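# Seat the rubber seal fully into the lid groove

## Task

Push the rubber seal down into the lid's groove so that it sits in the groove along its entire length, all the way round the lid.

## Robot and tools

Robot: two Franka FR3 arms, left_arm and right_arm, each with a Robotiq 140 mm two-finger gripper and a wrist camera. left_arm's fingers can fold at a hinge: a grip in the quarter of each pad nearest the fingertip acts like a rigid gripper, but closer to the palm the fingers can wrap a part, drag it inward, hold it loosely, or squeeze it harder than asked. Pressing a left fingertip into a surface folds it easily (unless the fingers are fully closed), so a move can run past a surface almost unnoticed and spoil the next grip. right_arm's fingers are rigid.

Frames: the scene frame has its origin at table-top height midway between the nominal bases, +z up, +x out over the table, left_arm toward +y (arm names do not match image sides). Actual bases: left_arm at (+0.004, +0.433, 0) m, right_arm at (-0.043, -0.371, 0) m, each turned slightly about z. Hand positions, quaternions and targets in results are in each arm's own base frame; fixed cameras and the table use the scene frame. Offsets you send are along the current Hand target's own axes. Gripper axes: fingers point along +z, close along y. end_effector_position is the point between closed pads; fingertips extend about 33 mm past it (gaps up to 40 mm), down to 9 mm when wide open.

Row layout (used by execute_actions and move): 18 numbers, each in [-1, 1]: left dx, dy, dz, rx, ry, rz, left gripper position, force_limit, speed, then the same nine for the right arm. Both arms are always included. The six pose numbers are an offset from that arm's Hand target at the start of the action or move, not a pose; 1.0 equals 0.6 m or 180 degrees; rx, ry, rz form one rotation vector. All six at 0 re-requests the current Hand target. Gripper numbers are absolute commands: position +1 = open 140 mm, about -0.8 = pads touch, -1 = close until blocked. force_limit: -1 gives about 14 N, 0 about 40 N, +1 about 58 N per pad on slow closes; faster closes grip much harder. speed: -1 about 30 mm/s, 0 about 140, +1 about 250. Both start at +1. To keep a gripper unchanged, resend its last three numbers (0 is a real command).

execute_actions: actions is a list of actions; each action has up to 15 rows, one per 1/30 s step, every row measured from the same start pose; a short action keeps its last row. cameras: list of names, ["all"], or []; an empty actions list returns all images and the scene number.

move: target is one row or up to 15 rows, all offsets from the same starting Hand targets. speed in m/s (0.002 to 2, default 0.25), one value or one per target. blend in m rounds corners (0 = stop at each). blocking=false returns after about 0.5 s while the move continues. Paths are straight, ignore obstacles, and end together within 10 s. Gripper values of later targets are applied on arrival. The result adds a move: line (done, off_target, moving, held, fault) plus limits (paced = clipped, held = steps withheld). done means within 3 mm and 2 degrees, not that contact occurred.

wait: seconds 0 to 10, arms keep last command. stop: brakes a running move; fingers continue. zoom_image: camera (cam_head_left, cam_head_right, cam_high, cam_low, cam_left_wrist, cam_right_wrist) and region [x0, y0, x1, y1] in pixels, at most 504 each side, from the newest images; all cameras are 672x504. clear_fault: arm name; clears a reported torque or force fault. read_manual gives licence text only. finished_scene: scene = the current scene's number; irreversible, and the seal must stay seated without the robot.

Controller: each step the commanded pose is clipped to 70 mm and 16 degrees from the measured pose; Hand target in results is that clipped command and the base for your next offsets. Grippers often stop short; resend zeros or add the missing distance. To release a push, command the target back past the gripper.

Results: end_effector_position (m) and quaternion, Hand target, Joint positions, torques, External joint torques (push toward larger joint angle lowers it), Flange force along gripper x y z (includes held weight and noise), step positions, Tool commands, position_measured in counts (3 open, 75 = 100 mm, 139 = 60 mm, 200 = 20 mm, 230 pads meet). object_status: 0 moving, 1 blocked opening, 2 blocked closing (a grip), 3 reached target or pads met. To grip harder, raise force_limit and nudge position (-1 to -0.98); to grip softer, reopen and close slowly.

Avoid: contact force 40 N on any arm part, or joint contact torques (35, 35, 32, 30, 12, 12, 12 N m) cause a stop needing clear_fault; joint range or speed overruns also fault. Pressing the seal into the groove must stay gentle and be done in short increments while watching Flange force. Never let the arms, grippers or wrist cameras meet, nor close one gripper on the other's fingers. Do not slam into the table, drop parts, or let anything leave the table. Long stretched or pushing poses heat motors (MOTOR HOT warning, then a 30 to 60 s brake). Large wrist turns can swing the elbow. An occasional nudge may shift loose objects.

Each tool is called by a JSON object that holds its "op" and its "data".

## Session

Scene 1 done. Now scene 2.

{"op": "execute_actions", "data": {"actions": []}}

Scene clock: 0.00 s.
left_arm: end_effector_position=(+0.5456, -0.4234, +0.1927) position_measured=3 object_status=3 end_effector_quat_wxyz=(+0.103, +0.535, +0.835, -0.081) | right_arm: end_effector_position=(+0.1765, +0.0600, +0.1026) position_measured=3 object_status=3 end_effector_quat_wxyz=(+0.523, +0.643, -0.272, +0.488)
Joint positions: left_arm=[-0.492 0.282 -0.125 -1.841 -0.164 2.328 2.202] | right_arm=[1.172 0.583 0.199 -2.45 -0.586 1.388 1.177]
Joint velocities: within noise
Joint torques (N m): no reading
External joint torques (N m): no reading
Flange force (N): no reading
Hand target: left_arm +0.5456, -0.4234, +0.1927; +0.103, +0.535, +0.835, -0.081 | right_arm +0.1765, +0.0600, +0.1026; +0.523, +0.643, -0.272, +0.488
Tool commands: left_gripper/position=+1.0 left_gripper/force_limit=+1.0 left_gripper/speed=+1.0 right_gripper/position=+1.0 right_gripper/force_limit=+1.0 right_gripper/speed=+1.0

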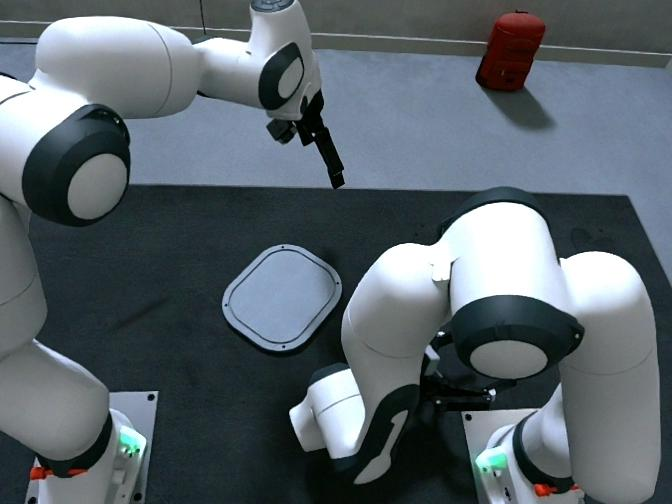

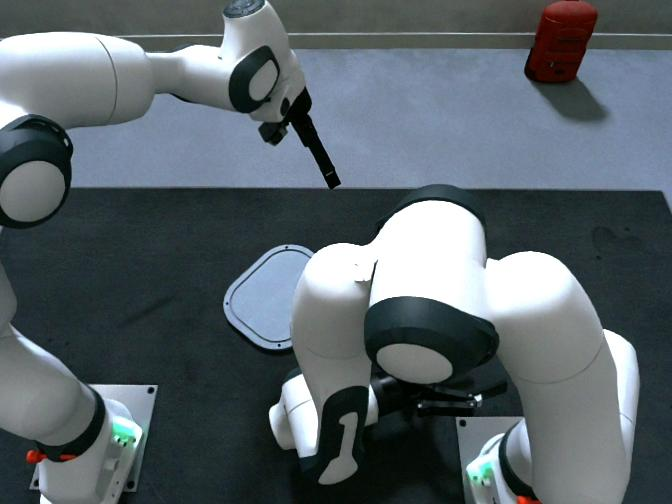

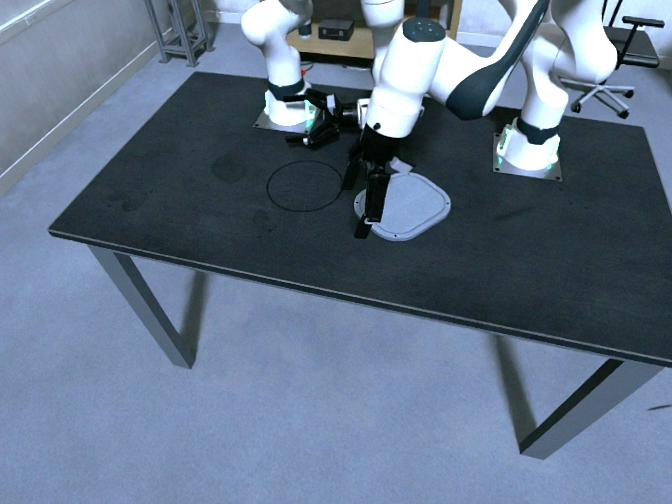

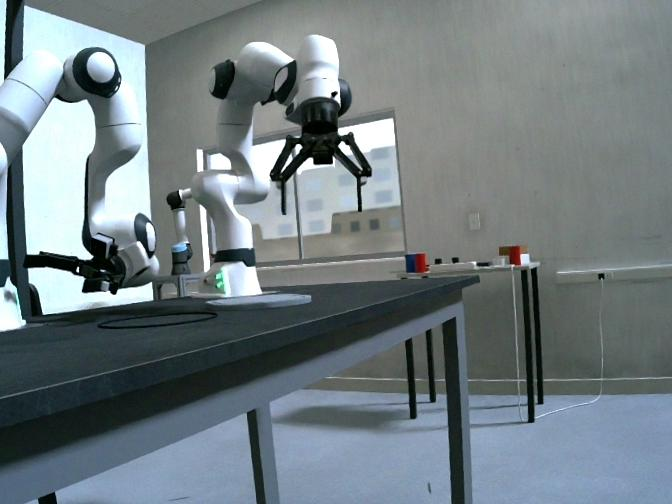

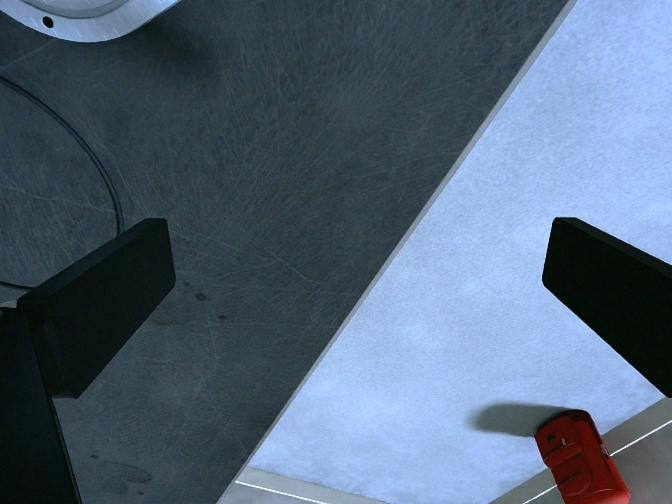

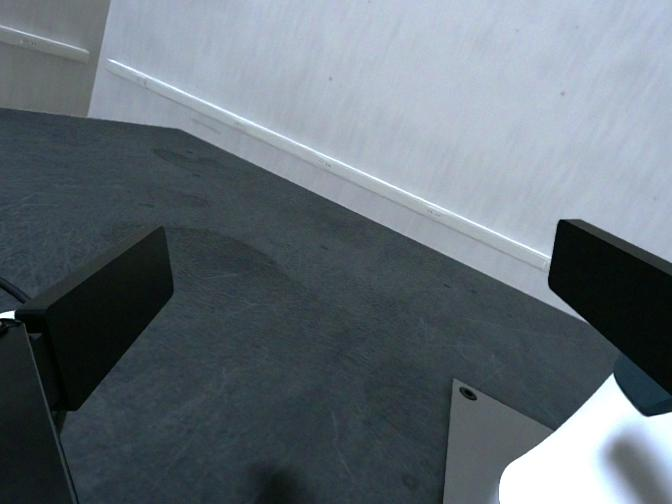

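{"op": "move", "data": {"target": [[0.24,-0.004,-0.237,0,0,0,-0.62,-0.5,-0.5,0.304,0.1357,0.0083,0,0,0,-0.62,-0.5,-0.5],[0.480,-0.008,-0.474,-0.0079,0.0818,0,-0.62,-0.5,-0.5,0.485,-0.048,0.2405,0.2067,-0.4636,0,-0.62,-0.5,-0.5]], "speed": [0.12, 0.15], "blend": [0.02, 0], "cameras": ["all"]}}

Scene clock: 65.47 s.
left_arm: end_effector_position=(+0.4004, -0.1045, +0.3920) position_measured=208 object_status=3 end_effector_quat_wxyz=(+0.002, +0.537, +0.844, -0.003) | right_arm: end_effector_position=(+0.3611, -0.0191, +0.3602) position_measured=208 object_status=3 end_effector_quat_wxyz=(+0.000, +0.919, -0.394, +0.002)
Joint positions: left_arm=[-0.319 -0.452 0.053 -2.088 0.016 1.639 2.432] | right_arm=[1.371 -1.183 -0.773 -2.226 -0.747 1.272 -0.009]
Joint velocities: left_arm=[within noise] | right_arm=[0 0 -0.001 0.001 0.001 -0.001 -0.006]
Joint torques (N m): left_arm=[0.39 -17.11 1.22 24.81 1.18 2.17 0.31] | right_arm=[0.12 14.03 19.71 15.52 0.94 2.51 -0.16]
External joint torques (N m): left_arm=[0.39 -0.91 2.39 0.4 0.29 -0.31 0.31] | right_arm=[0.13 -0.19 0.46 0.04 0.23 -0.09 -0.16]
Flange force (N): left_arm=[4.3 1.5 -1.5] | right_arm=[-0.7 0.9 -0.9]
Hand target: left_arm +0.3999, -0.1033, +0.3930; +0.001, +0.539, +0.842, -0.002 | right_arm +0.3601, -0.0199, +0.3600; +0.000, +0.921, -0.390, +0.000
Off the commanded pose: left_arm 0.002 m, 0 deg | right_arm 0.001 m, 1 deg.
move: done

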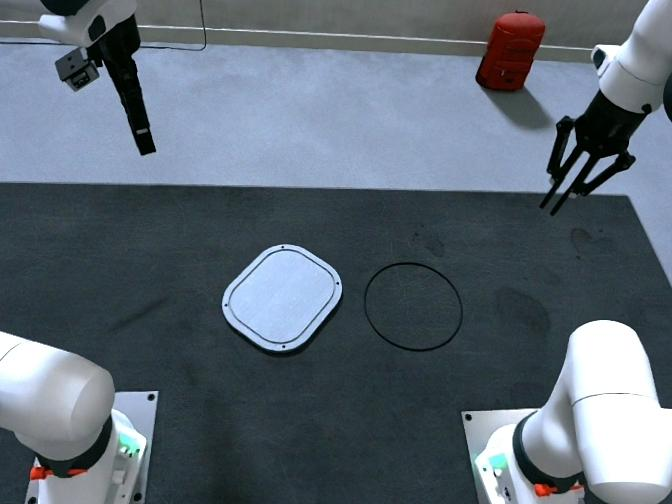

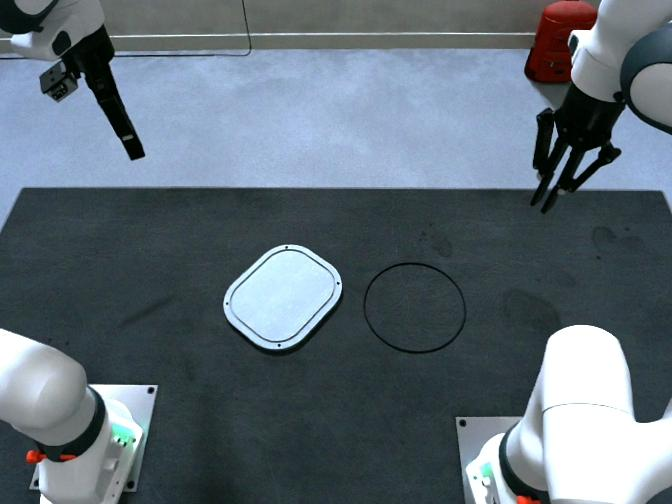

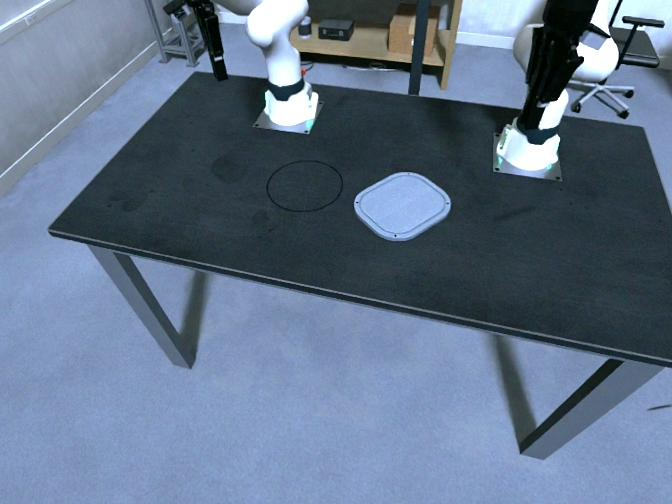

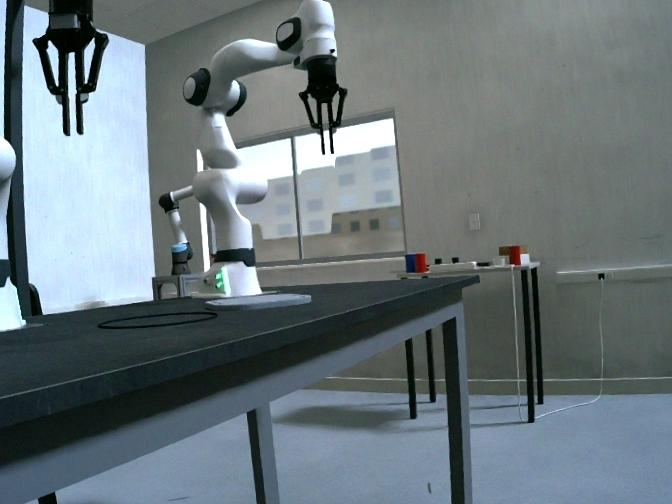

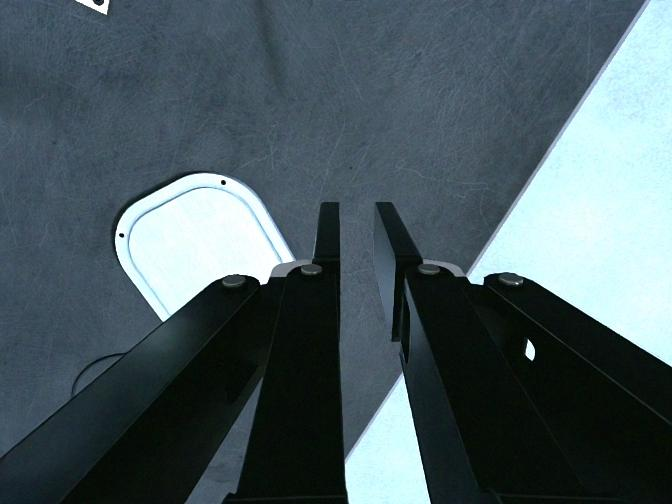

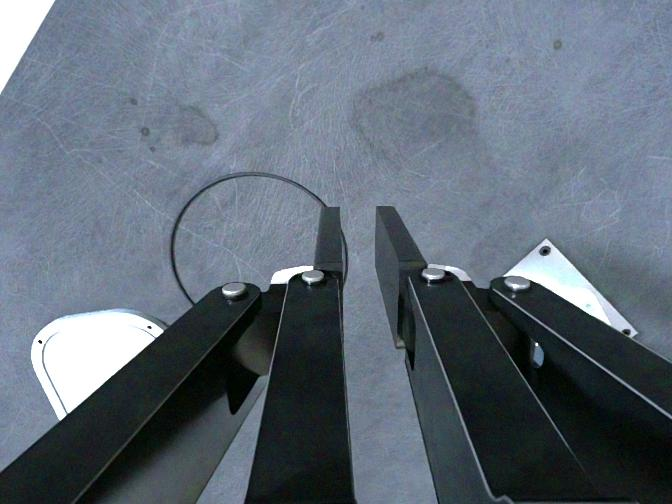

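{"op": "move", "data": {"target": [-0.181,-0.098,0.2383,0.113,0.0696,-0.6408,-0.82,-1,-1,0,0,0,0,0,0,-0.82,-1,-1], "speed": 0.2, "cameras": ["cam_left_wrist"]}}

Scene clock: 171.87 s.
left_arm: end_effector_position=(+0.3913, -0.2268, +0.2503) position_measured=231 object_status=3 end_effector_quat_wxyz=(-0.158, -0.423, +0.889, -0.077) | right_arm: end_effector_position=(+0.3610, -0.0192, +0.3601) position_measured=230 object_status=3 end_effector_quat_wxyz=(+0.000, +0.919, -0.393, +0.002)
Joint positions: left_arm=[0.167 -0.236 -0.45 -2.233 -0.442 1.843 0.577] | right_arm=[1.371 -1.184 -0.773 -2.226 -0.747 1.272 -0.011]
Joint velocities: left_arm=[-0.001 0 0 0.001 0.002 0 -0.006] | right_arm=[within noise]
Joint torques (N m): left_arm=[0.75 -21.54 4.32 23.9 -0.23 2.09 -0.33] | right_arm=[-0.04 14.23 19.74 15.46 0.98 2.51 -0.16]
External joint torques (N m): left_arm=[0.76 -0.67 1.31 -0.05 -0.35 0.19 -0.34] | right_arm=[-0.04 0.02 0.49 -0.04 0.27 -0.09 -0.16]
Flange force (N): left_arm=[0.2 3.1 -0.7] | right_arm=[-0.9 1.0 -1.0]
Hand target: left_arm +0.3920, -0.2272, +0.2506; -0.157, -0.427, +0.887, -0.078 | right_arm +0.3601, -0.0199, +0.3600; +0.000, +0.921, -0.390, +0.000
Off the commanded pose: left_arm 0.001 m, 1 deg | right_arm 0.001 m, 0 deg.
move: done
Images, in order (width x height): cam_left_wrist 672x504.

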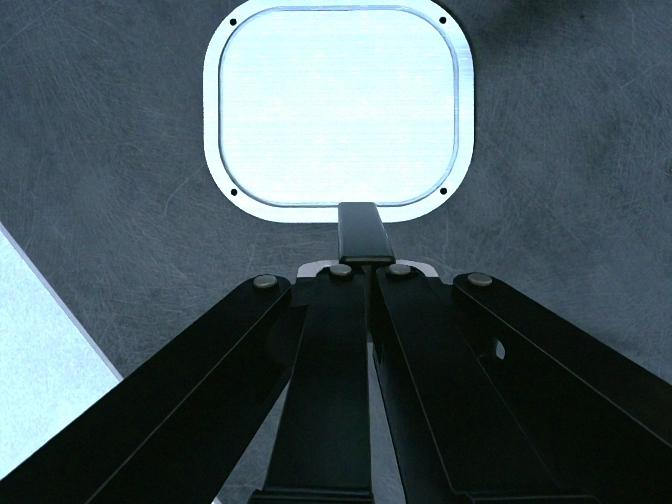

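{"op": "move", "data": {"target": [0.047,0.05,0.0171,0,0,0,-0.82,-1,-1,0,0,0,0,0,0,-0.82,-1,-1], "speed": 0.1, "cameras": ["cam_left_wrist"]}}

Scene clock: 197.83 s.
left_arm: end_effector_position=(+0.3518, -0.2314, +0.2506) position_measured=231 object_status=3 end_effector_quat_wxyz=(-0.155, -0.428, +0.887, -0.077) | right_arm: end_effector_position=(+0.3610, -0.0192, +0.3601) position_measured=230 object_status=3 end_effector_quat_wxyz=(+0.000, +0.919, -0.393, +0.002)
Joint positions: left_arm=[0.137 -0.367 -0.446 -2.347 -0.496 1.837 0.575] | right_arm=[1.371 -1.184 -0.773 -2.226 -0.747 1.272 -0.011]
Joint velocities: left_arm=[-0.002 0.002 0.002 -0.001 -0.004 0 0.001] | right_arm=[within noise]
Joint torques (N m): left_arm=[-0.32 -17.45 6.28 23.87 -0.27 1.62 0.14] | right_arm=[-0.03 14.22 19.8 15.47 1 2.49 -0.19]
External joint torques (N m): left_arm=[-0.35 -0.91 1.83 0.08 -0.39 -0.29 0.13] | right_arm=[-0.02 0.01 0.52 -0.01 0.28 -0.11 -0.19]
Flange force (N): left_arm=[0.7 5.4 -2.3] | right_arm=[-0.8 1.0 -1.1]
Hand target: left_arm +0.3499, -0.2320, +0.2506; -0.157, -0.427, +0.887, -0.078 | right_arm +0.3601, -0.0199, +0.3600; +0.000, +0.921, -0.390, +0.000
Off the commanded pose: left_arm 0.002 m, 0 deg | right_arm 0.001 m, 0 deg.
move: done
Images, in order (width x height): cam_left_wrist 672x504.

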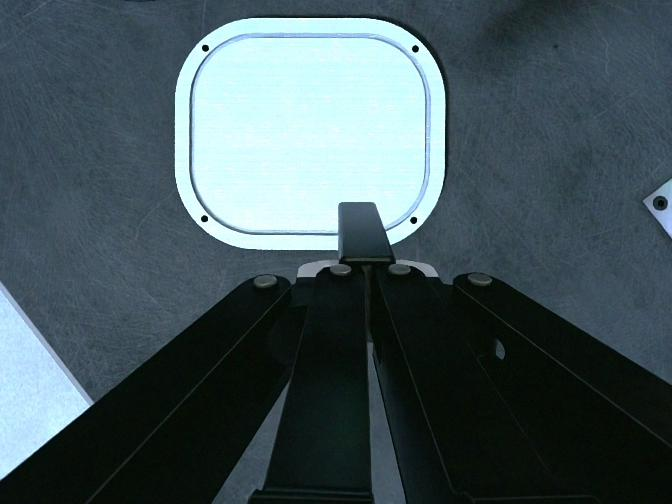

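{"op": "move", "data": {"target": [-0.0602,0.2495,-0.1993,0,-0.1111,0,-0.82,-1,-1,-0.2267,-0.3943,0.1833,-0.0795,0.0914,0.4507,-0.82,-1,-1], "speed": 0.15, "cameras": ["cam_right_wrist", "cam_left_wrist", "cam_head_left"]}}

Scene clock: 249.40 s.
left_arm: end_effector_position=(+0.2810, -0.0807, +0.3507) position_measured=231 object_status=3 end_effector_quat_wxyz=(+0.000, -0.437, +0.900, -0.004) | right_arm: end_effector_position=(+0.4363, +0.2424, +0.2501) position_measured=230 object_status=3 end_effector_quat_wxyz=(-0.155, -0.437, +0.883, -0.076)
Joint positions: left_arm=[0.132 -0.897 -0.261 -2.463 -0.21 1.587 0.636] | right_arm=[1.347 0.21 -0.836 -1.779 0.017 1.602 1.145]
Joint velocities: left_arm=[within noise] | right_arm=[0.001 -0.001 -0.002 0.001 0.001 0 0.007]
Joint torques (N m): left_arm=[-0.07 -2.23 7.4 23.41 1.02 2.2 0.29] | right_arm=[-0.01 -26.84 -5.11 24.02 0.86 1.41 0.22]
External joint torques (N m): left_arm=[-0.02 -0.89 2.52 -0.34 0.29 -0.34 0.29] | right_arm=[0.05 2.03 -0.22 0.4 0.48 -0.11 0.21]
Flange force (N): left_arm=[-1.7 7.7 -0.4] | right_arm=[-10.0 -3.5 -3.2]
Hand target: left_arm +0.2794, -0.0797, +0.3499; -0.001, -0.434, +0.901, -0.002 | right_arm +0.4352, +0.2423, +0.2498; -0.156, -0.432, +0.885, -0.076
Off the commanded pose: left_arm 0.002 m, 0 deg | right_arm 0.001 m, 1 deg.
move: done
Images, in order (width x height): cam_head_left 672x504, cam_left_wrist 672x504, cam_right_wrist 672x504.

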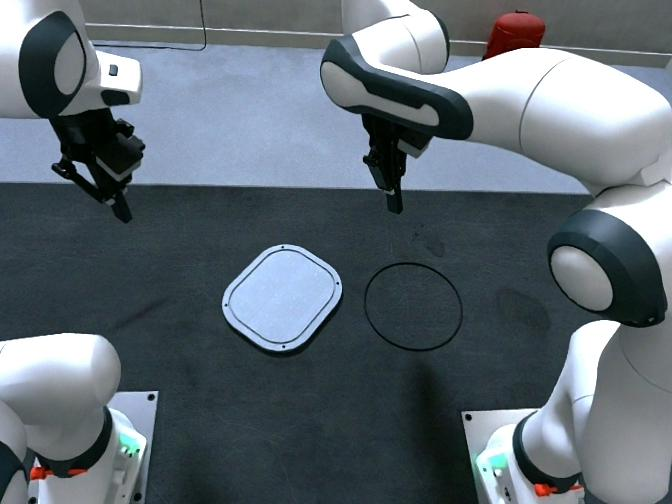

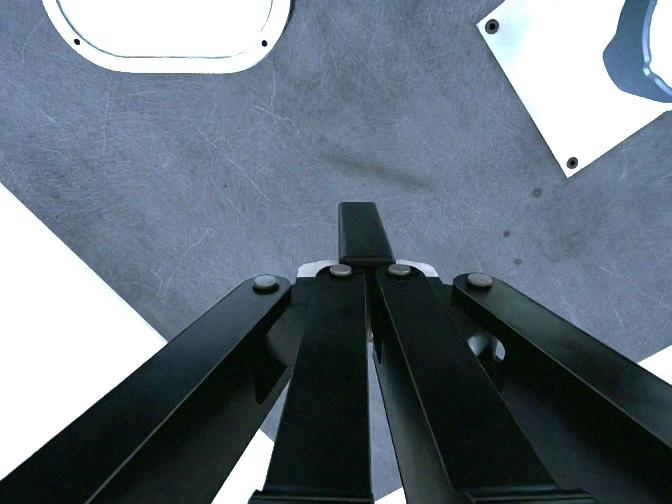

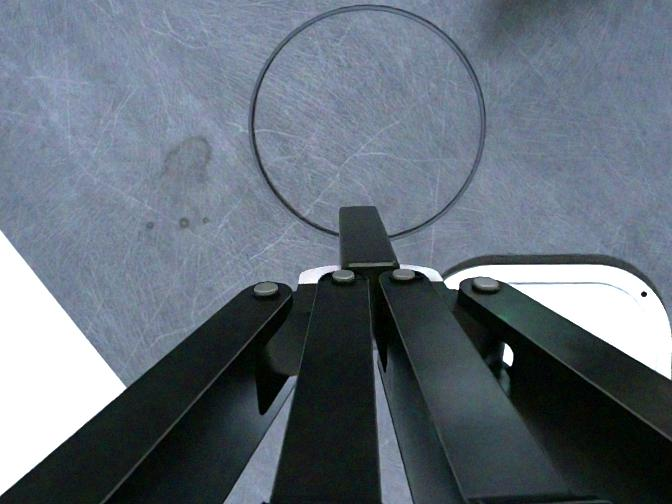

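{"op": "move", "data": {"target": [0.7077,-0.4255,0.4165,0,0,0,-0.443,-0.5,-0.5,0.1135,-0.1687,0.3075,0,-0.1111,0,-0.443,-0.5,-0.5], "speed": 0.15, "cameras": ["cam_right_wrist", "cam_left_wrist", "cam_head_left"]}}

Scene clock: 275.37 s.
left_arm: end_effector_position=(+0.2155, -0.5719, +0.1029) position_measured=185 object_status=3 end_effector_quat_wxyz=(+0.000, -0.431, +0.903, -0.003) | right_arm: end_effector_position=(+0.4364, +0.0791, +0.0997) position_measured=185 object_status=3 end_effector_quat_wxyz=(-0.002, -0.434, +0.901, +0.000)
Joint positions: left_arm=[0.847 -0.784 -1.877 -1.91 -0.849 2.028 -0.004] | right_arm=[1.22 -0.233 -1.056 -2.543 -0.306 2.399 1.077]
Joint velocities: left_arm=[-0.001 0 -0.002 -0.001 0.001 0.001 -0.005] | right_arm=[0.001 0 0 -0.001 -0.001 0 -0.006]
Joint torques (N m): left_arm=[0.77 27.69 23.34 17.76 0.32 2.24 -0.22] | right_arm=[0.15 -9.46 5.43 20.3 0.26 2.73 -0.21]
External joint torques (N m): left_arm=[0.77 -1.23 1.28 0.87 -0.36 -0.35 -0.21] | right_arm=[0.27 0.25 0.26 -0.22 -0.27 0.26 -0.21]
Flange force (N): left_arm=[2.5 -5.8 -0.8] | right_arm=[-0.3 0.0 1.6]
Hand target: left_arm +0.2145, -0.5720, +0.1022; -0.001, -0.434, +0.901, -0.002 | right_arm +0.4369, +0.0798, +0.0998; +0.000, -0.439, +0.898, +0.000
Off the commanded pose: left_arm 0.001 m, 0 deg | right_arm 0.001 m, 1 deg.
move: done
Images, in order (width x height): cam_head_left 672x504, cam_left_wrist 672x504, cam_right_wrist 672x504.

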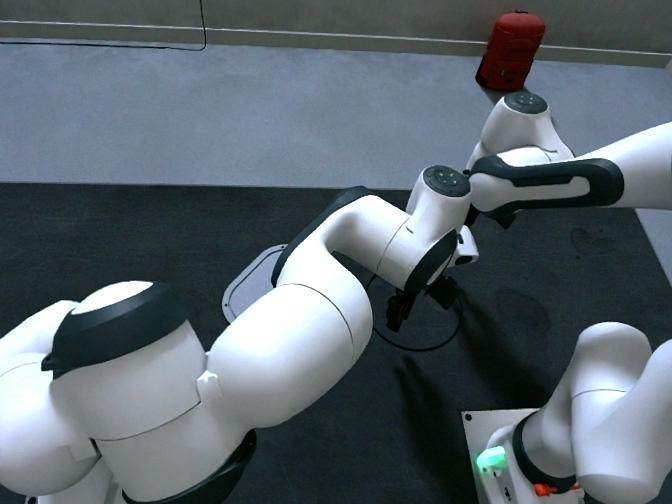

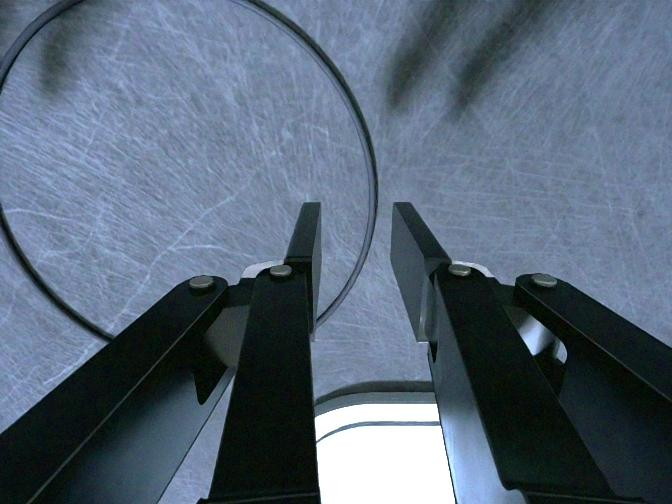

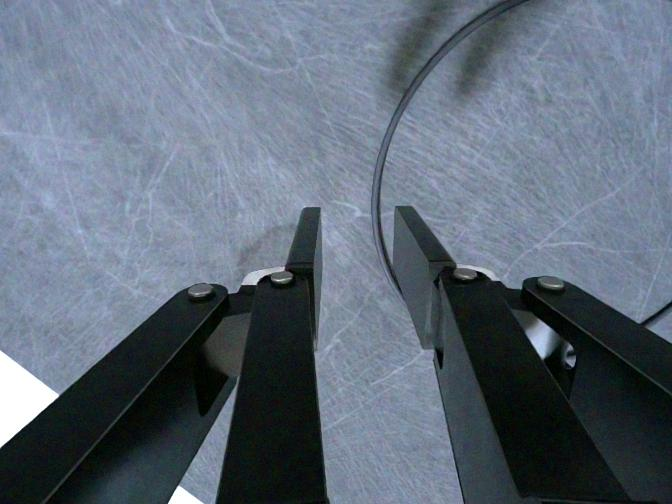

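{"op": "move", "data": {"target": [-0.7077,0.4255,-0.4165,0,0,0,-0.443,-0.5,-0.5,0.1577,-0.1232,-0.25,0,0,0,-0.443,-0.5,-0.5], "speed": 0.15}}

Scene clock: 330.63 s.
left_arm: end_effector_position=(+0.2801, -0.0803, +0.3499) position_measured=185 object_status=3 end_effector_quat_wxyz=(+0.000, -0.438, +0.899, -0.004) | right_arm: end_effector_position=(+0.4376, -0.0395, +0.2491) position_measured=185 object_status=3 end_effector_quat_wxyz=(+0.000, -0.435, +0.900, +0.000)
Joint positions: left_arm=[0.095 -0.893 -0.239 -2.467 -0.192 1.593 0.612] | right_arm=[0.938 -0.591 -0.895 -2.34 -0.477 1.905 0.974]
Joint velocities: left_arm=[-0.002 0 0 0 0 -0.001 0.006] | right_arm=[-0.001 -0.001 0 0 -0.002 -0.001 -0.004]
Joint torques (N m): left_arm=[-0.01 -1.25 6.84 24.21 0.99 2.21 0.25] | right_arm=[-0.04 -3.18 13.24 22.36 0.48 2.37 -0.18]
External joint torques (N m): left_arm=[-0.04 0.24 2.39 0.43 0.25 -0.33 0.25] | right_arm=[-0.06 0.28 0.82 0.13 -0.26 -0.14 -0.18]
Flange force (N): left_arm=[-3.9 2.8 -3.1] | right_arm=[0.4 1.1 -1.4]
Hand target: left_arm +0.2794, -0.0797, +0.3499; -0.001, -0.434, +0.901, -0.002 | right_arm +0.4372, -0.0402, +0.2499; +0.000, -0.439, +0.898, +0.000
Off the commanded pose: left_arm 0.001 m, 1 deg | right_arm 0.001 m, 1 deg.
move: done

{"op": "move", "data": {"target": [[0.0445,-0.3993,0.0833,0,0,0,-0.443,-0.5,-0.5,0,0,0,0,0,0,-0.443,-0.5,-0.5],[0.4742,-0.529,0.1667,0,0,0,-0.443,-0.5,-0.5,0,0,0,0,0,0,-0.443,-0.5,-0.5],[0.7087,-0.4273,0.3167,0,0,0,-0.443,-0.5,-0.5,0,0,0,0,0,0,-0.443,-0.5,-0.5]], "speed": 0.15, "blend": [0.05,0.05,0], "cameras": ["cam_left_wrist", "cam_head_left"]}}

Scene clock: 347.03 s.
left_arm: end_effector_position=(+0.2144, -0.5710, +0.1605) position_measured=185 object_status=3 end_effector_quat_wxyz=(-0.001, -0.431, +0.903, +0.001) | right_arm: end_effector_position=(+0.4376, -0.0396, +0.2490) position_measured=185 object_status=3 end_effector_quat_wxyz=(+0.000, -0.435, +0.900, +0.000)
Joint positions: left_arm=[-0.413 0.361 -0.873 -1.898 0.319 2.112 -0.742] | right_arm=[0.938 -0.591 -0.895 -2.34 -0.477 1.905 0.973]
Joint velocities: left_arm=[0 -0.001 -0.001 -0.001 0 0.001 -0.006] | right_arm=[within noise]
Joint torques (N m): left_arm=[-0.05 -32.58 -6.96 23.71 0.65 2.84 -0.28] | right_arm=[-0.26 -3.05 13.39 22.34 0.56 2.37 -0.15]
External joint torques (N m): left_arm=[0.06 -0.33 1.91 0.41 -0.03 0.19 -0.28] | right_arm=[-0.25 0.37 1.03 0.13 -0.17 -0.13 -0.15]
Flange force (N): left_arm=[1.3 -2.8 1.2] | right_arm=[0.6 1.7 -1.7]
Hand target: left_arm +0.2150, -0.5729, +0.1621; -0.001, -0.434, +0.901, -0.002 | right_arm +0.4372, -0.0402, +0.2499; +0.000, -0.439, +0.898, +0.000
Off the commanded pose: left_arm 0.003 m, 1 deg | right_arm 0.001 m, 0 deg.
move: done
Images, in order (width x height): cam_head_left 672x504, cam_left_wrist 672x504.

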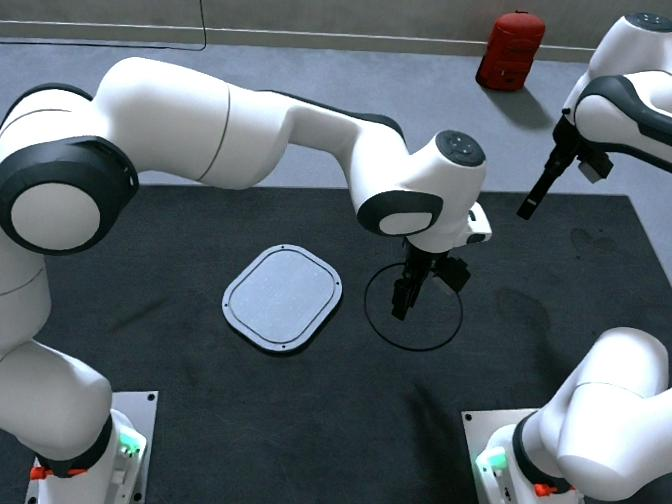

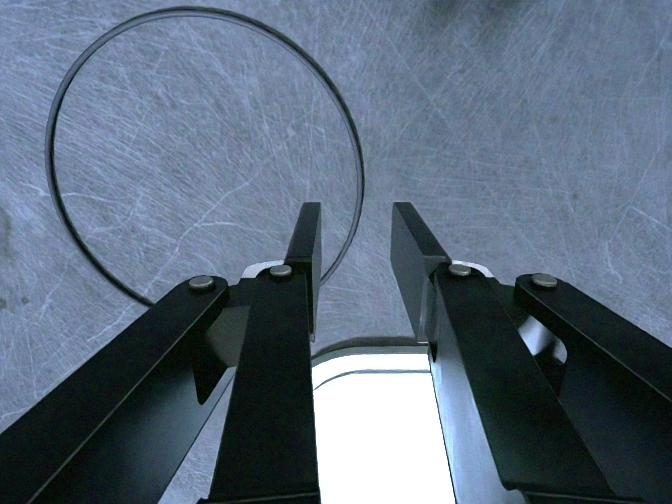

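{"op": "move", "data": {"target": [0.0237,0.0182,0.17,0,0,0,-0.443,-0.5,-0.5,-0.1535,0.1443,0.3165,0,0,0,-0.443,-0.5,-0.5], "speed": 0.1, "cameras": ["cam_left_wrist", "cam_right_wrist"]}}

Scene clock: 370.13 s.
left_arm: end_effector_position=(+0.1981, -0.5773, +0.0605) position_measured=185 object_status=3 end_effector_quat_wxyz=(-0.001, -0.432, +0.902, -0.001) | right_arm: end_effector_position=(+0.4234, +0.0854, +0.0596) position_measured=185 object_status=3 end_effector_quat_wxyz=(-0.002, -0.436, +0.900, +0.000)
Joint positions: left_arm=[-0.555 0.501 -0.731 -1.969 0.446 2.308 -0.854] | right_arm=[1.327 -0.132 -1.154 -2.608 -0.215 2.539 1.023]
Joint velocities: left_arm=[within noise] | right_arm=[0.001 0.001 0 -0.001 0 0 -0.004]
Joint torques (N m): left_arm=[-0.05 -36.83 -8.68 21.19 0.58 2.87 -0.23] | right_arm=[0.13 -7.91 3.18 19.64 0.87 2.74 -0.11]
External joint torques (N m): left_arm=[-0.13 0.45 1.69 0.05 -0.02 0.2 -0.23] | right_arm=[0.09 1.35 0.06 0.56 0.44 0.26 -0.12]
Flange force (N): left_arm=[1.8 -2.5 3.5] | right_arm=[0.0 0.0 0.0]
Hand target: left_arm +0.1976, -0.5777, +0.0601; -0.001, -0.434, +0.901, -0.002 | right_arm +0.4253, +0.0856, +0.0599; +0.000, -0.439, +0.898, +0.000
Off the commanded pose: left_arm 0.001 m, 0 deg | right_arm 0.002 m, 0 deg.
move: done
Images, in order (width x height): cam_left_wrist 672x504, cam_right_wrist 672x504.

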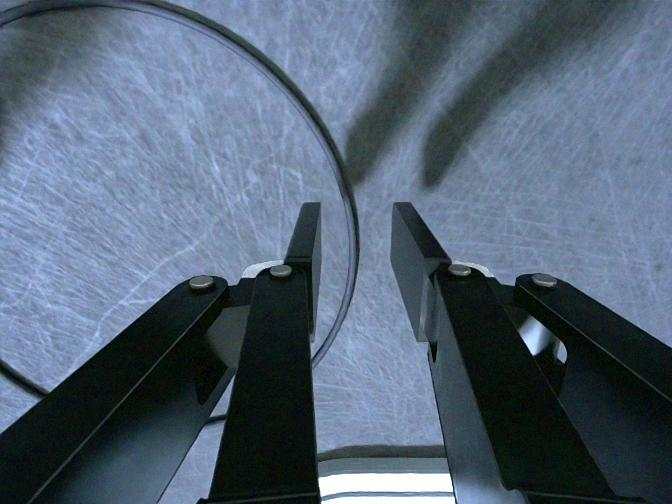

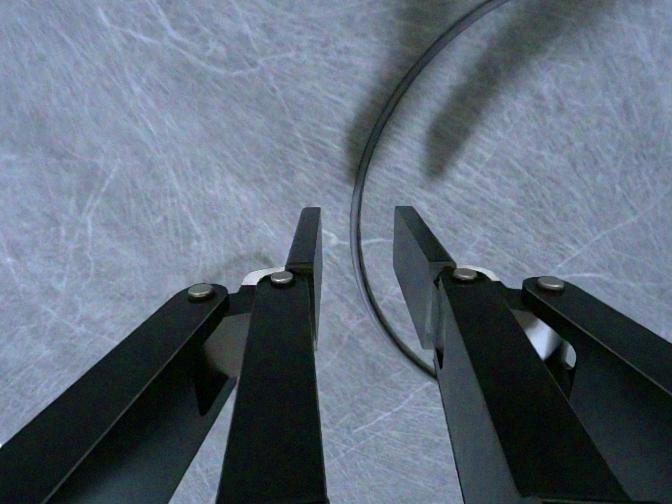

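{"op": "zoom_image", "data": {"camera": "cam_left_wrist", "region": [0, 0, 336, 252]}}

{"op": "zoom_image", "data": {"camera": "cam_left_wrist", "region": [0, 252, 336, 504]}}

{"op": "zoom_image", "data": {"camera": "cam_left_wrist", "region": [260, 180, 428, 306]}}

Scaled by 1.500 from the camera's 672x504 image, which has a finer 960x720 frame.

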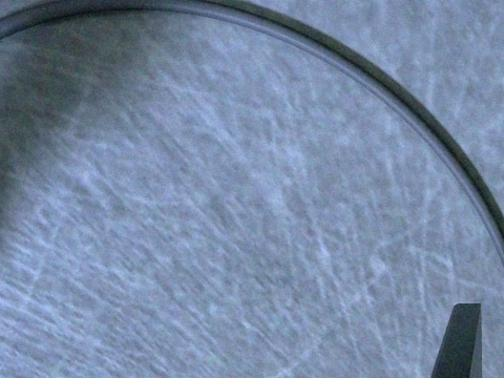

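Scaled by 1.500 from the camera's 672x504 image, which has a finer 960x720 frame.

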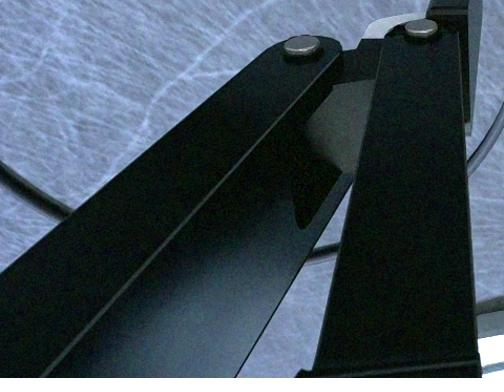

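Scaled by 3.000 from the camera's 672x504 image, which has a finer 960x720 frame.

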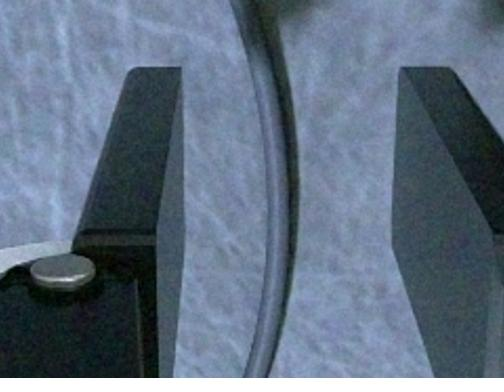

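{"op": "zoom_image", "data": {"camera": "cam_right_wrist", "region": [300, 140, 468, 266]}}

{"op": "zoom_image", "data": {"camera": "cam_right_wrist", "region": [300, 250, 468, 376]}}

{"op": "zoom_image", "data": {"camera": "cam_right_wrist", "region": [330, 0, 582, 189]}}

Scaled by 3.000 from the camera's 672x504 image, which has a finer 960x720 frame.

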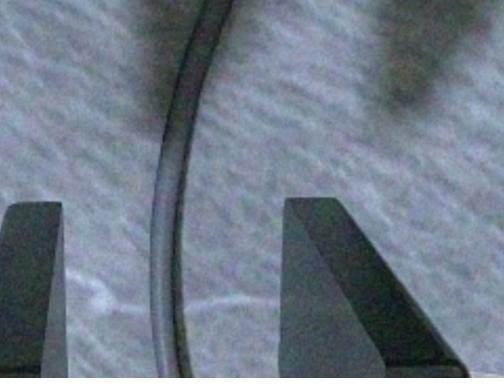

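Scaled by 3.000 from the camera's 672x504 image, which has a finer 960x720 frame.

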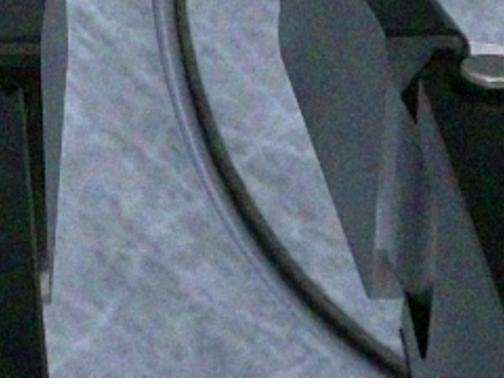

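Scaled by 2.000 from the camera's 672x504 image, which has a finer 960x720 frame.

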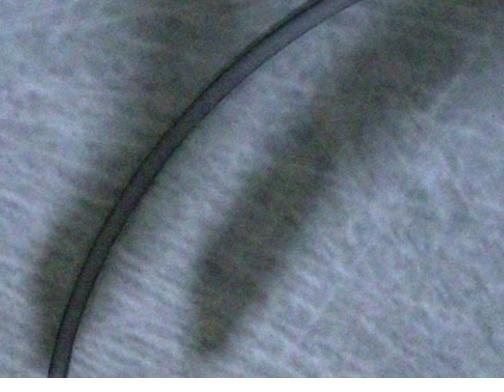

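{"op": "move", "data": {"target": [-0.035,0,0.02,0,0,0,-0.443,-0.5,-0.5,-0.005,0,0.02,0,0,0,-0.443,-0.5,-0.5], "speed": 0.05, "cameras": ["cam_left_wrist", "cam_right_wrist"]}}

{"op": "zoom_image", "data": {"camera": "cam_left_wrist", "region": [260, 130, 428, 256]}}

{"op": "zoom_image", "data": {"camera": "cam_right_wrist", "region": [300, 160, 468, 286]}}

Scene clock: 439.63 s.
left_arm: end_effector_position=(+0.2102, -0.5611, +0.0478) position_measured=185 object_status=3 end_effector_quat_wxyz=(-0.001, -0.438, +0.899, -0.001) | right_arm: end_effector_position=(+0.4257, +0.0880, +0.0479) position_measured=185 object_status=3 end_effector_quat_wxyz=(-0.002, -0.436, +0.900, +0.000)
Joint positions: left_arm=[-0.518 0.495 -0.726 -2.015 0.455 2.347 -0.846] | right_arm=[1.397 -0.053 -1.205 -2.609 -0.095 2.584 0.942]
Joint velocities: left_arm=[within noise] | right_arm=[0 0 0 0 0 0.002 -0.005]
Joint torques (N m): left_arm=[0.78 -36.8 -9.38 20.44 0.88 2.87 0.3] | right_arm=[0.11 -8.02 1.29 19.04 0.83 2.74 -0.17]
External joint torques (N m): left_arm=[0.59 -0.04 0.74 -0.38 0.3 0.19 0.3] | right_arm=[0.09 1.47 -0.02 0.18 0.43 0.24 -0.17]
Flange force (N): left_arm=[-2.4 1.0 0.9] | right_arm=[0.0 0.0 0.0]
Hand target: left_arm +0.2107, -0.5613, +0.0480; -0.001, -0.434, +0.901, -0.002 | right_arm +0.4271, +0.0879, +0.0479; +0.000, -0.439, +0.898, +0.000
Off the commanded pose: left_arm 0.001 m, 0 deg | right_arm 0.001 m, 0 deg.
move: done
Images, in order (width x height): cam_left_wrist 672x504, cam_right_wrist 672x504.

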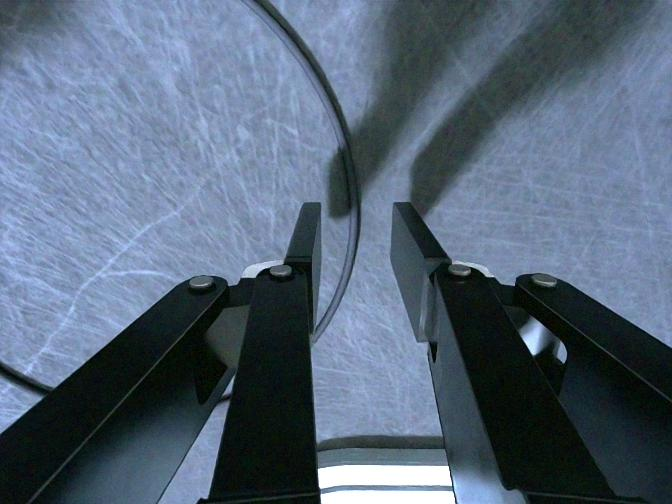

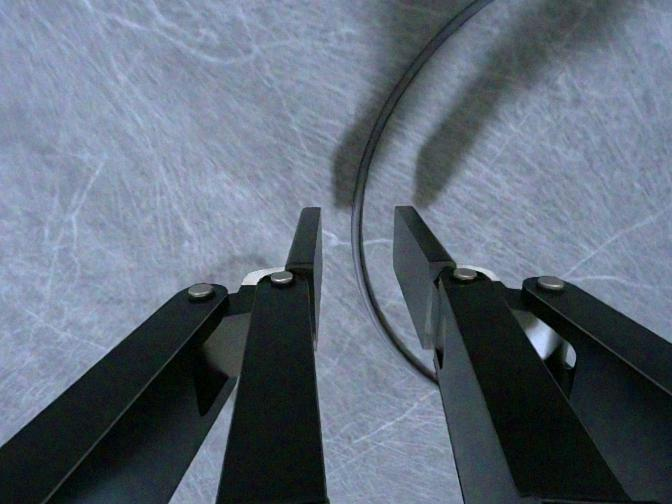

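Scaled by 3.000 from the camera's 672x504 image, which has a finer 960x720 frame.

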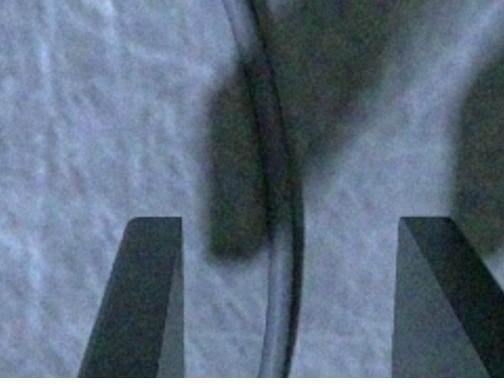

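Scaled by 3.000 from the camera's 672x504 image, which has a finer 960x720 frame.

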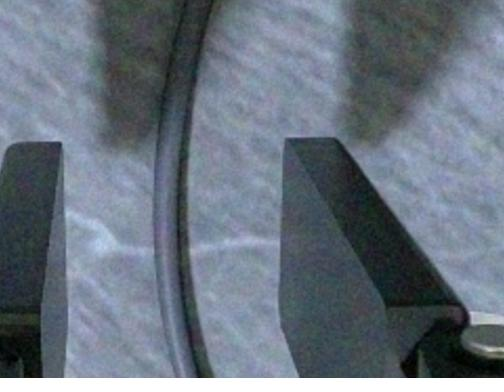

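{"op": "move", "data": {"target": [[0,0,-0.03,0,0,0,-0.443,-0.5,-0.5,0,0,0,0,0,0,-0.443,-0.5,-0.5],[0,0.0467,-0.03,0,0,0,-0.443,-0.5,-0.5,0,0,0,0,0,0,-0.443,-0.5,-0.5],[0,0.0467,-0.03,0,0,0,-0.82,-1,-0.5,0,0,0,0,0,0,-0.443,-0.5,-0.5],[0,0.0467,0.01,0,0,0,-0.82,-1,-0.5,0,0,0.0167,0,0,0,-0.443,-0.5,-0.5]], "speed": [0.06,0.06,0.06,0.03], "cameras": ["cam_left_wrist"]}}

Scene clock: 478.97 s.
left_arm: end_effector_position=(+0.1894, -0.5438, +0.0429) position_measured=231 object_status=3 end_effector_quat_wxyz=(-0.001, -0.433, +0.902, -0.002) | right_arm: end_effector_position=(+0.4261, +0.0882, +0.0381) position_measured=185 object_status=3 end_effector_quat_wxyz=(-0.001, -0.436, +0.900, +0.000)
Joint positions: left_arm=[-0.503 0.443 -0.747 -2.111 0.443 2.399 -0.859] | right_arm=[1.418 0.021 -1.208 -2.611 0.04 2.615 0.845]
Joint velocities: left_arm=[within noise] | right_arm=[0 0.001 0.001 0 0.001 0 -0.007]
Joint torques (N m): left_arm=[-0.07 -33.53 -7.56 20.37 0.74 2.87 -0.25] | right_arm=[-0.96 -9.18 0.29 18.77 0.8 2.75 -0.22]
External joint torques (N m): left_arm=[-0.02 0.44 1.78 0.16 0.19 0.21 -0.25] | right_arm=[-1.02 1.43 0.75 0.18 0.43 0.24 -0.22]
Flange force (N): left_arm=[2.1 -3.1 4.8] | right_arm=[0.0 0.0 0.0]
Hand target: left_arm +0.1888, -0.5439, +0.0419; -0.001, -0.434, +0.901, -0.002 | right_arm +0.4271, +0.0879, +0.0379; +0.000, -0.439, +0.898, +0.000
Off the commanded pose: left_arm 0.001 m, 0 deg | right_arm 0.001 m, 0 deg.
move: done
Images, in order (width x height): cam_left_wrist 672x504.

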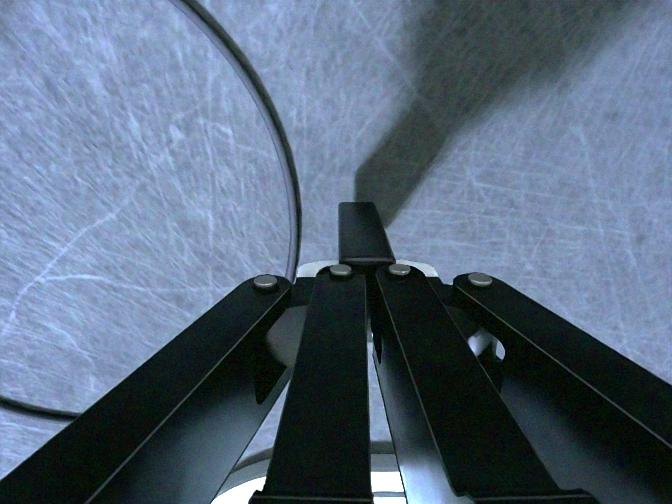

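{"op": "move", "data": {"target": [0,0,0.005,0,0,0,-0.82,-1,-0.5,0,0,0.0033,0,0,0,-0.443,-0.5,-0.5], "speed": 0.02}}

{"op": "move", "data": {"target": [0,0,0.0033,0,0,0,-0.82,-1,-0.5,0,0,0.0025,0,0,0,-0.443,-0.5,-0.5], "speed": 0.02}}

{"op": "move", "data": {"target": [0,0,0.0025,0,0,0,-0.82,-1,-0.5,0,0,0.0025,0,0,0,-0.443,-0.5,-0.5], "speed": 0.02}}

Scene clock: 488.90 s.
left_arm: end_effector_position=(+0.1897, -0.5441, +0.0403) position_measured=231 object_status=3 end_effector_quat_wxyz=(+0.000, -0.433, +0.902, -0.002) | right_arm: end_effector_position=(+0.4258, +0.0882, +0.0359) position_measured=185 object_status=3 end_effector_quat_wxyz=(-0.002, -0.436, +0.900, +0.001)
Joint positions: left_arm=[-0.513 0.446 -0.736 -2.111 0.445 2.406 -0.86] | right_arm=[1.416 0.037 -1.201 -2.611 0.071 2.619 0.821]
Joint velocities: left_arm=[within noise] | right_arm=[0.002 0 0 0.001 0 0.001 -0.006]
Joint torques (N m): left_arm=[-0.11 -33.44 -7.49 20.09 0.65 2.88 -0.23] | right_arm=[-0.97 -9.58 -0.06 18.68 0.85 2.76 -0.15]
External joint torques (N m): left_arm=[-0.09 1.04 1.84 -0.24 0.1 0.2 -0.23] | right_arm=[-0.9 1.46 0.92 0.23 0.47 0.25 -0.15]
Flange force (N): left_arm=[2.2 -3.1 6.0] | right_arm=[0.0 0.0 0.0]
Hand target: left_arm +0.1888, -0.5439, +0.0389; -0.001, -0.434, +0.901, -0.002 | right_arm +0.4271, +0.0879, +0.0359; +0.000, -0.439, +0.898, +0.000
Off the commanded pose: left_arm 0.002 m, 0 deg | right_arm 0.001 m, 0 deg.
move: done

Scene clock: 489.90 s.
left_arm: end_effector_position=(+0.1898, -0.5441, +0.0384) position_measured=231 object_status=3 end_effector_quat_wxyz=(+0.000, -0.433, +0.901, -0.002) | right_arm: end_effector_position=(+0.4257, +0.0882, +0.0344) position_measured=185 object_status=3 end_effector_quat_wxyz=(-0.002, -0.436, +0.900, +0.001)
Joint positions: left_arm=[-0.52 0.448 -0.727 -2.111 0.445 2.41 -0.861] | right_arm=[1.411 0.048 -1.193 -2.611 0.093 2.623 0.806]
Joint velocities: left_arm=[within noise] | right_arm=[-0.001 0.002 0 0 0.002 0 -0.008]
Joint torques (N m): left_arm=[-0.07 -33.61 -7.45 20.01 0.59 2.84 -0.2] | right_arm=[-1.02 -9.94 -0.35 18.66 0.79 2.76 -0.2]
External joint torques (N m): left_arm=[-0.09 0.98 1.77 -0.18 0.05 0.18 -0.2] | right_arm=[-0.99 1.41 0.85 0.46 0.42 0.29 -0.2]
Flange force (N): left_arm=[2.1 -3.0 5.6] | right_arm=[0.0 0.0 0.0]
Hand target: left_arm +0.1888, -0.5439, +0.0370; -0.001, -0.434, +0.901, -0.002 | right_arm +0.4271, +0.0879, +0.0344; +0.000, -0.439, +0.898, +0.000
Off the commanded pose: left_arm 0.002 m, 0 deg | right_arm 0.001 m, 0 deg.
move: done

Scene clock: 490.87 s.
left_arm: end_effector_position=(+0.1898, -0.5441, +0.0369) position_measured=231 object_status=3 end_effector_quat_wxyz=(+0.000, -0.433, +0.901, -0.002) | right_arm: end_effector_position=(+0.4256, +0.0882, +0.0329) position_measured=185 object_status=3 end_effector_quat_wxyz=(-0.002, -0.436, +0.900, +0.001)
Joint positions: left_arm=[-0.526 0.449 -0.721 -2.112 0.445 2.414 -0.861] | right_arm=[1.403 0.059 -1.183 -2.611 0.112 2.626 0.792]
Joint velocities: left_arm=[within noise] | right_arm=[0 0 0.002 0 0.002 0.001 -0.008]
Joint torques (N m): left_arm=[-0.09 -33.71 -7.5 19.98 0.52 2.89 -0.2] | right_arm=[-0.97 -10.32 -0.53 18.61 0.8 2.75 -0.12]
External joint torques (N m): left_arm=[-0.13 0.98 1.65 -0.16 -0.02 0.23 -0.2] | right_arm=[-1.05 1.45 0.81 0.37 0.44 0.26 -0.12]
Flange force (N): left_arm=[2.1 -2.8 5.4] | right_arm=[0.0 0.0 0.0]
Hand target: left_arm +0.1888, -0.5439, +0.0355; -0.001, -0.434, +0.901, -0.002 | right_arm +0.4271, +0.0879, +0.0329; +0.000, -0.439, +0.898, +0.000
Off the commanded pose: left_arm 0.002 m, 0 deg | right_arm 0.002 m, 0 deg.
move: done

{"op": "move", "data": {"target": [0,0,0.0025,0,0,0,-0.82,-1,-0.5,0,0,0.0025,0,0,0,-0.443,-0.5,-0.5], "speed": 0.02}}

{"op": "move", "data": {"target": [0,0,0.0025,0,0,0,-0.82,-1,-0.5,0,0,0.0025,0,0,0,-0.443,-0.5,-0.5], "speed": 0.02, "cameras": ["cam_right_wrist"]}}

Scene clock: 499.07 s.
left_arm: end_effector_position=(+0.1899, -0.5442, +0.0354) position_measured=231 object_status=3 end_effector_quat_wxyz=(+0.000, -0.433, +0.901, -0.002) | right_arm: end_effector_position=(+0.4255, +0.0882, +0.0313) position_measured=185 object_status=3 end_effector_quat_wxyz=(-0.002, -0.436, +0.900, +0.001)
Joint positions: left_arm=[-0.532 0.451 -0.714 -2.112 0.445 2.417 -0.861] | right_arm=[1.395 0.068 -1.171 -2.611 0.131 2.629 0.779]
Joint velocities: left_arm=[within noise] | right_arm=[0 -0.001 0 0.001 0.002 0 -0.005]
Joint torques (N m): left_arm=[-0.09 -33.88 -7.38 19.94 0.52 2.85 -0.21] | right_arm=[-1.03 -10.77 -1.05 18.52 0.82 2.75 -0.21]
External joint torques (N m): left_arm=[-0.03 1.09 1.85 -0.2 -0.02 0.18 -0.21] | right_arm=[-1 1.43 0.63 0.34 0.45 0.25 -0.21]
Flange force (N): left_arm=[2.0 -3.1 5.7] | right_arm=[0.0 0.0 0.0]
Hand target: left_arm +0.1888, -0.5439, +0.0340; -0.001, -0.434, +0.901, -0.002 | right_arm +0.4271, +0.0879, +0.0314; +0.000, -0.439, +0.898, +0.000
Off the commanded pose: left_arm 0.002 m, 0 deg | right_arm 0.002 m, 0 deg.
move: done

Scene clock: 499.97 s.
left_arm: end_effector_position=(+0.1899, -0.5442, +0.0339) position_measured=231 object_status=3 end_effector_quat_wxyz=(+0.000, -0.433, +0.901, -0.002) | right_arm: end_effector_position=(+0.4254, +0.0882, +0.0297) position_measured=185 object_status=3 end_effector_quat_wxyz=(-0.002, -0.436, +0.900, +0.001)
Joint positions: left_arm=[-0.537 0.453 -0.708 -2.112 0.445 2.42 -0.861] | right_arm=[1.384 0.077 -1.158 -2.611 0.148 2.632 0.767]
Joint velocities: left_arm=[within noise] | right_arm=[-0.001 0 0.002 0.001 0.002 0 -0.007]
Joint torques (N m): left_arm=[-0.12 -33.99 -7.31 19.89 0.51 2.94 -0.2] | right_arm=[-0.23 -11.23 -1.45 18.48 0.87 2.77 -0.11]
External joint torques (N m): left_arm=[-0.12 1.1 1.84 -0.32 -0.02 0.25 -0.2] | right_arm=[-0.29 1.42 0.35 0.31 0.5 0.26 -0.11]
Flange force (N): left_arm=[1.9 -2.6 5.9] | right_arm=[0.0 0.0 0.0]
Hand target: left_arm +0.1888, -0.5439, +0.0325; -0.001, -0.434, +0.901, -0.002 | right_arm +0.4271, +0.0879, +0.0299; +0.000, -0.439, +0.898, +0.000
Off the commanded pose: left_arm 0.002 m, 0 deg | right_arm 0.002 m, 0 deg.
move: done
Images, in order (width x height): cam_right_wrist 672x504.

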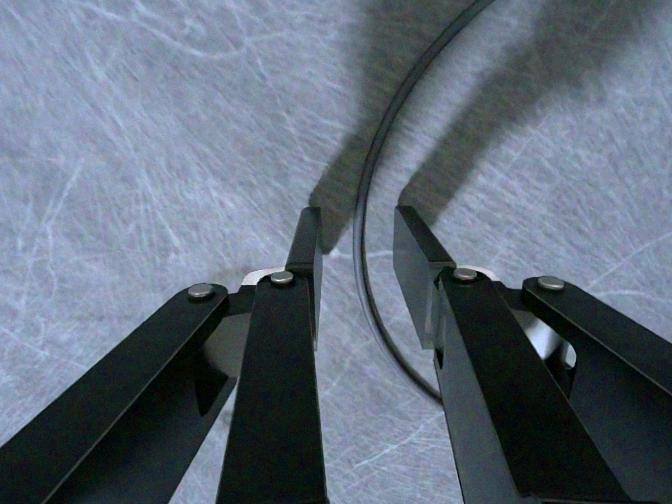

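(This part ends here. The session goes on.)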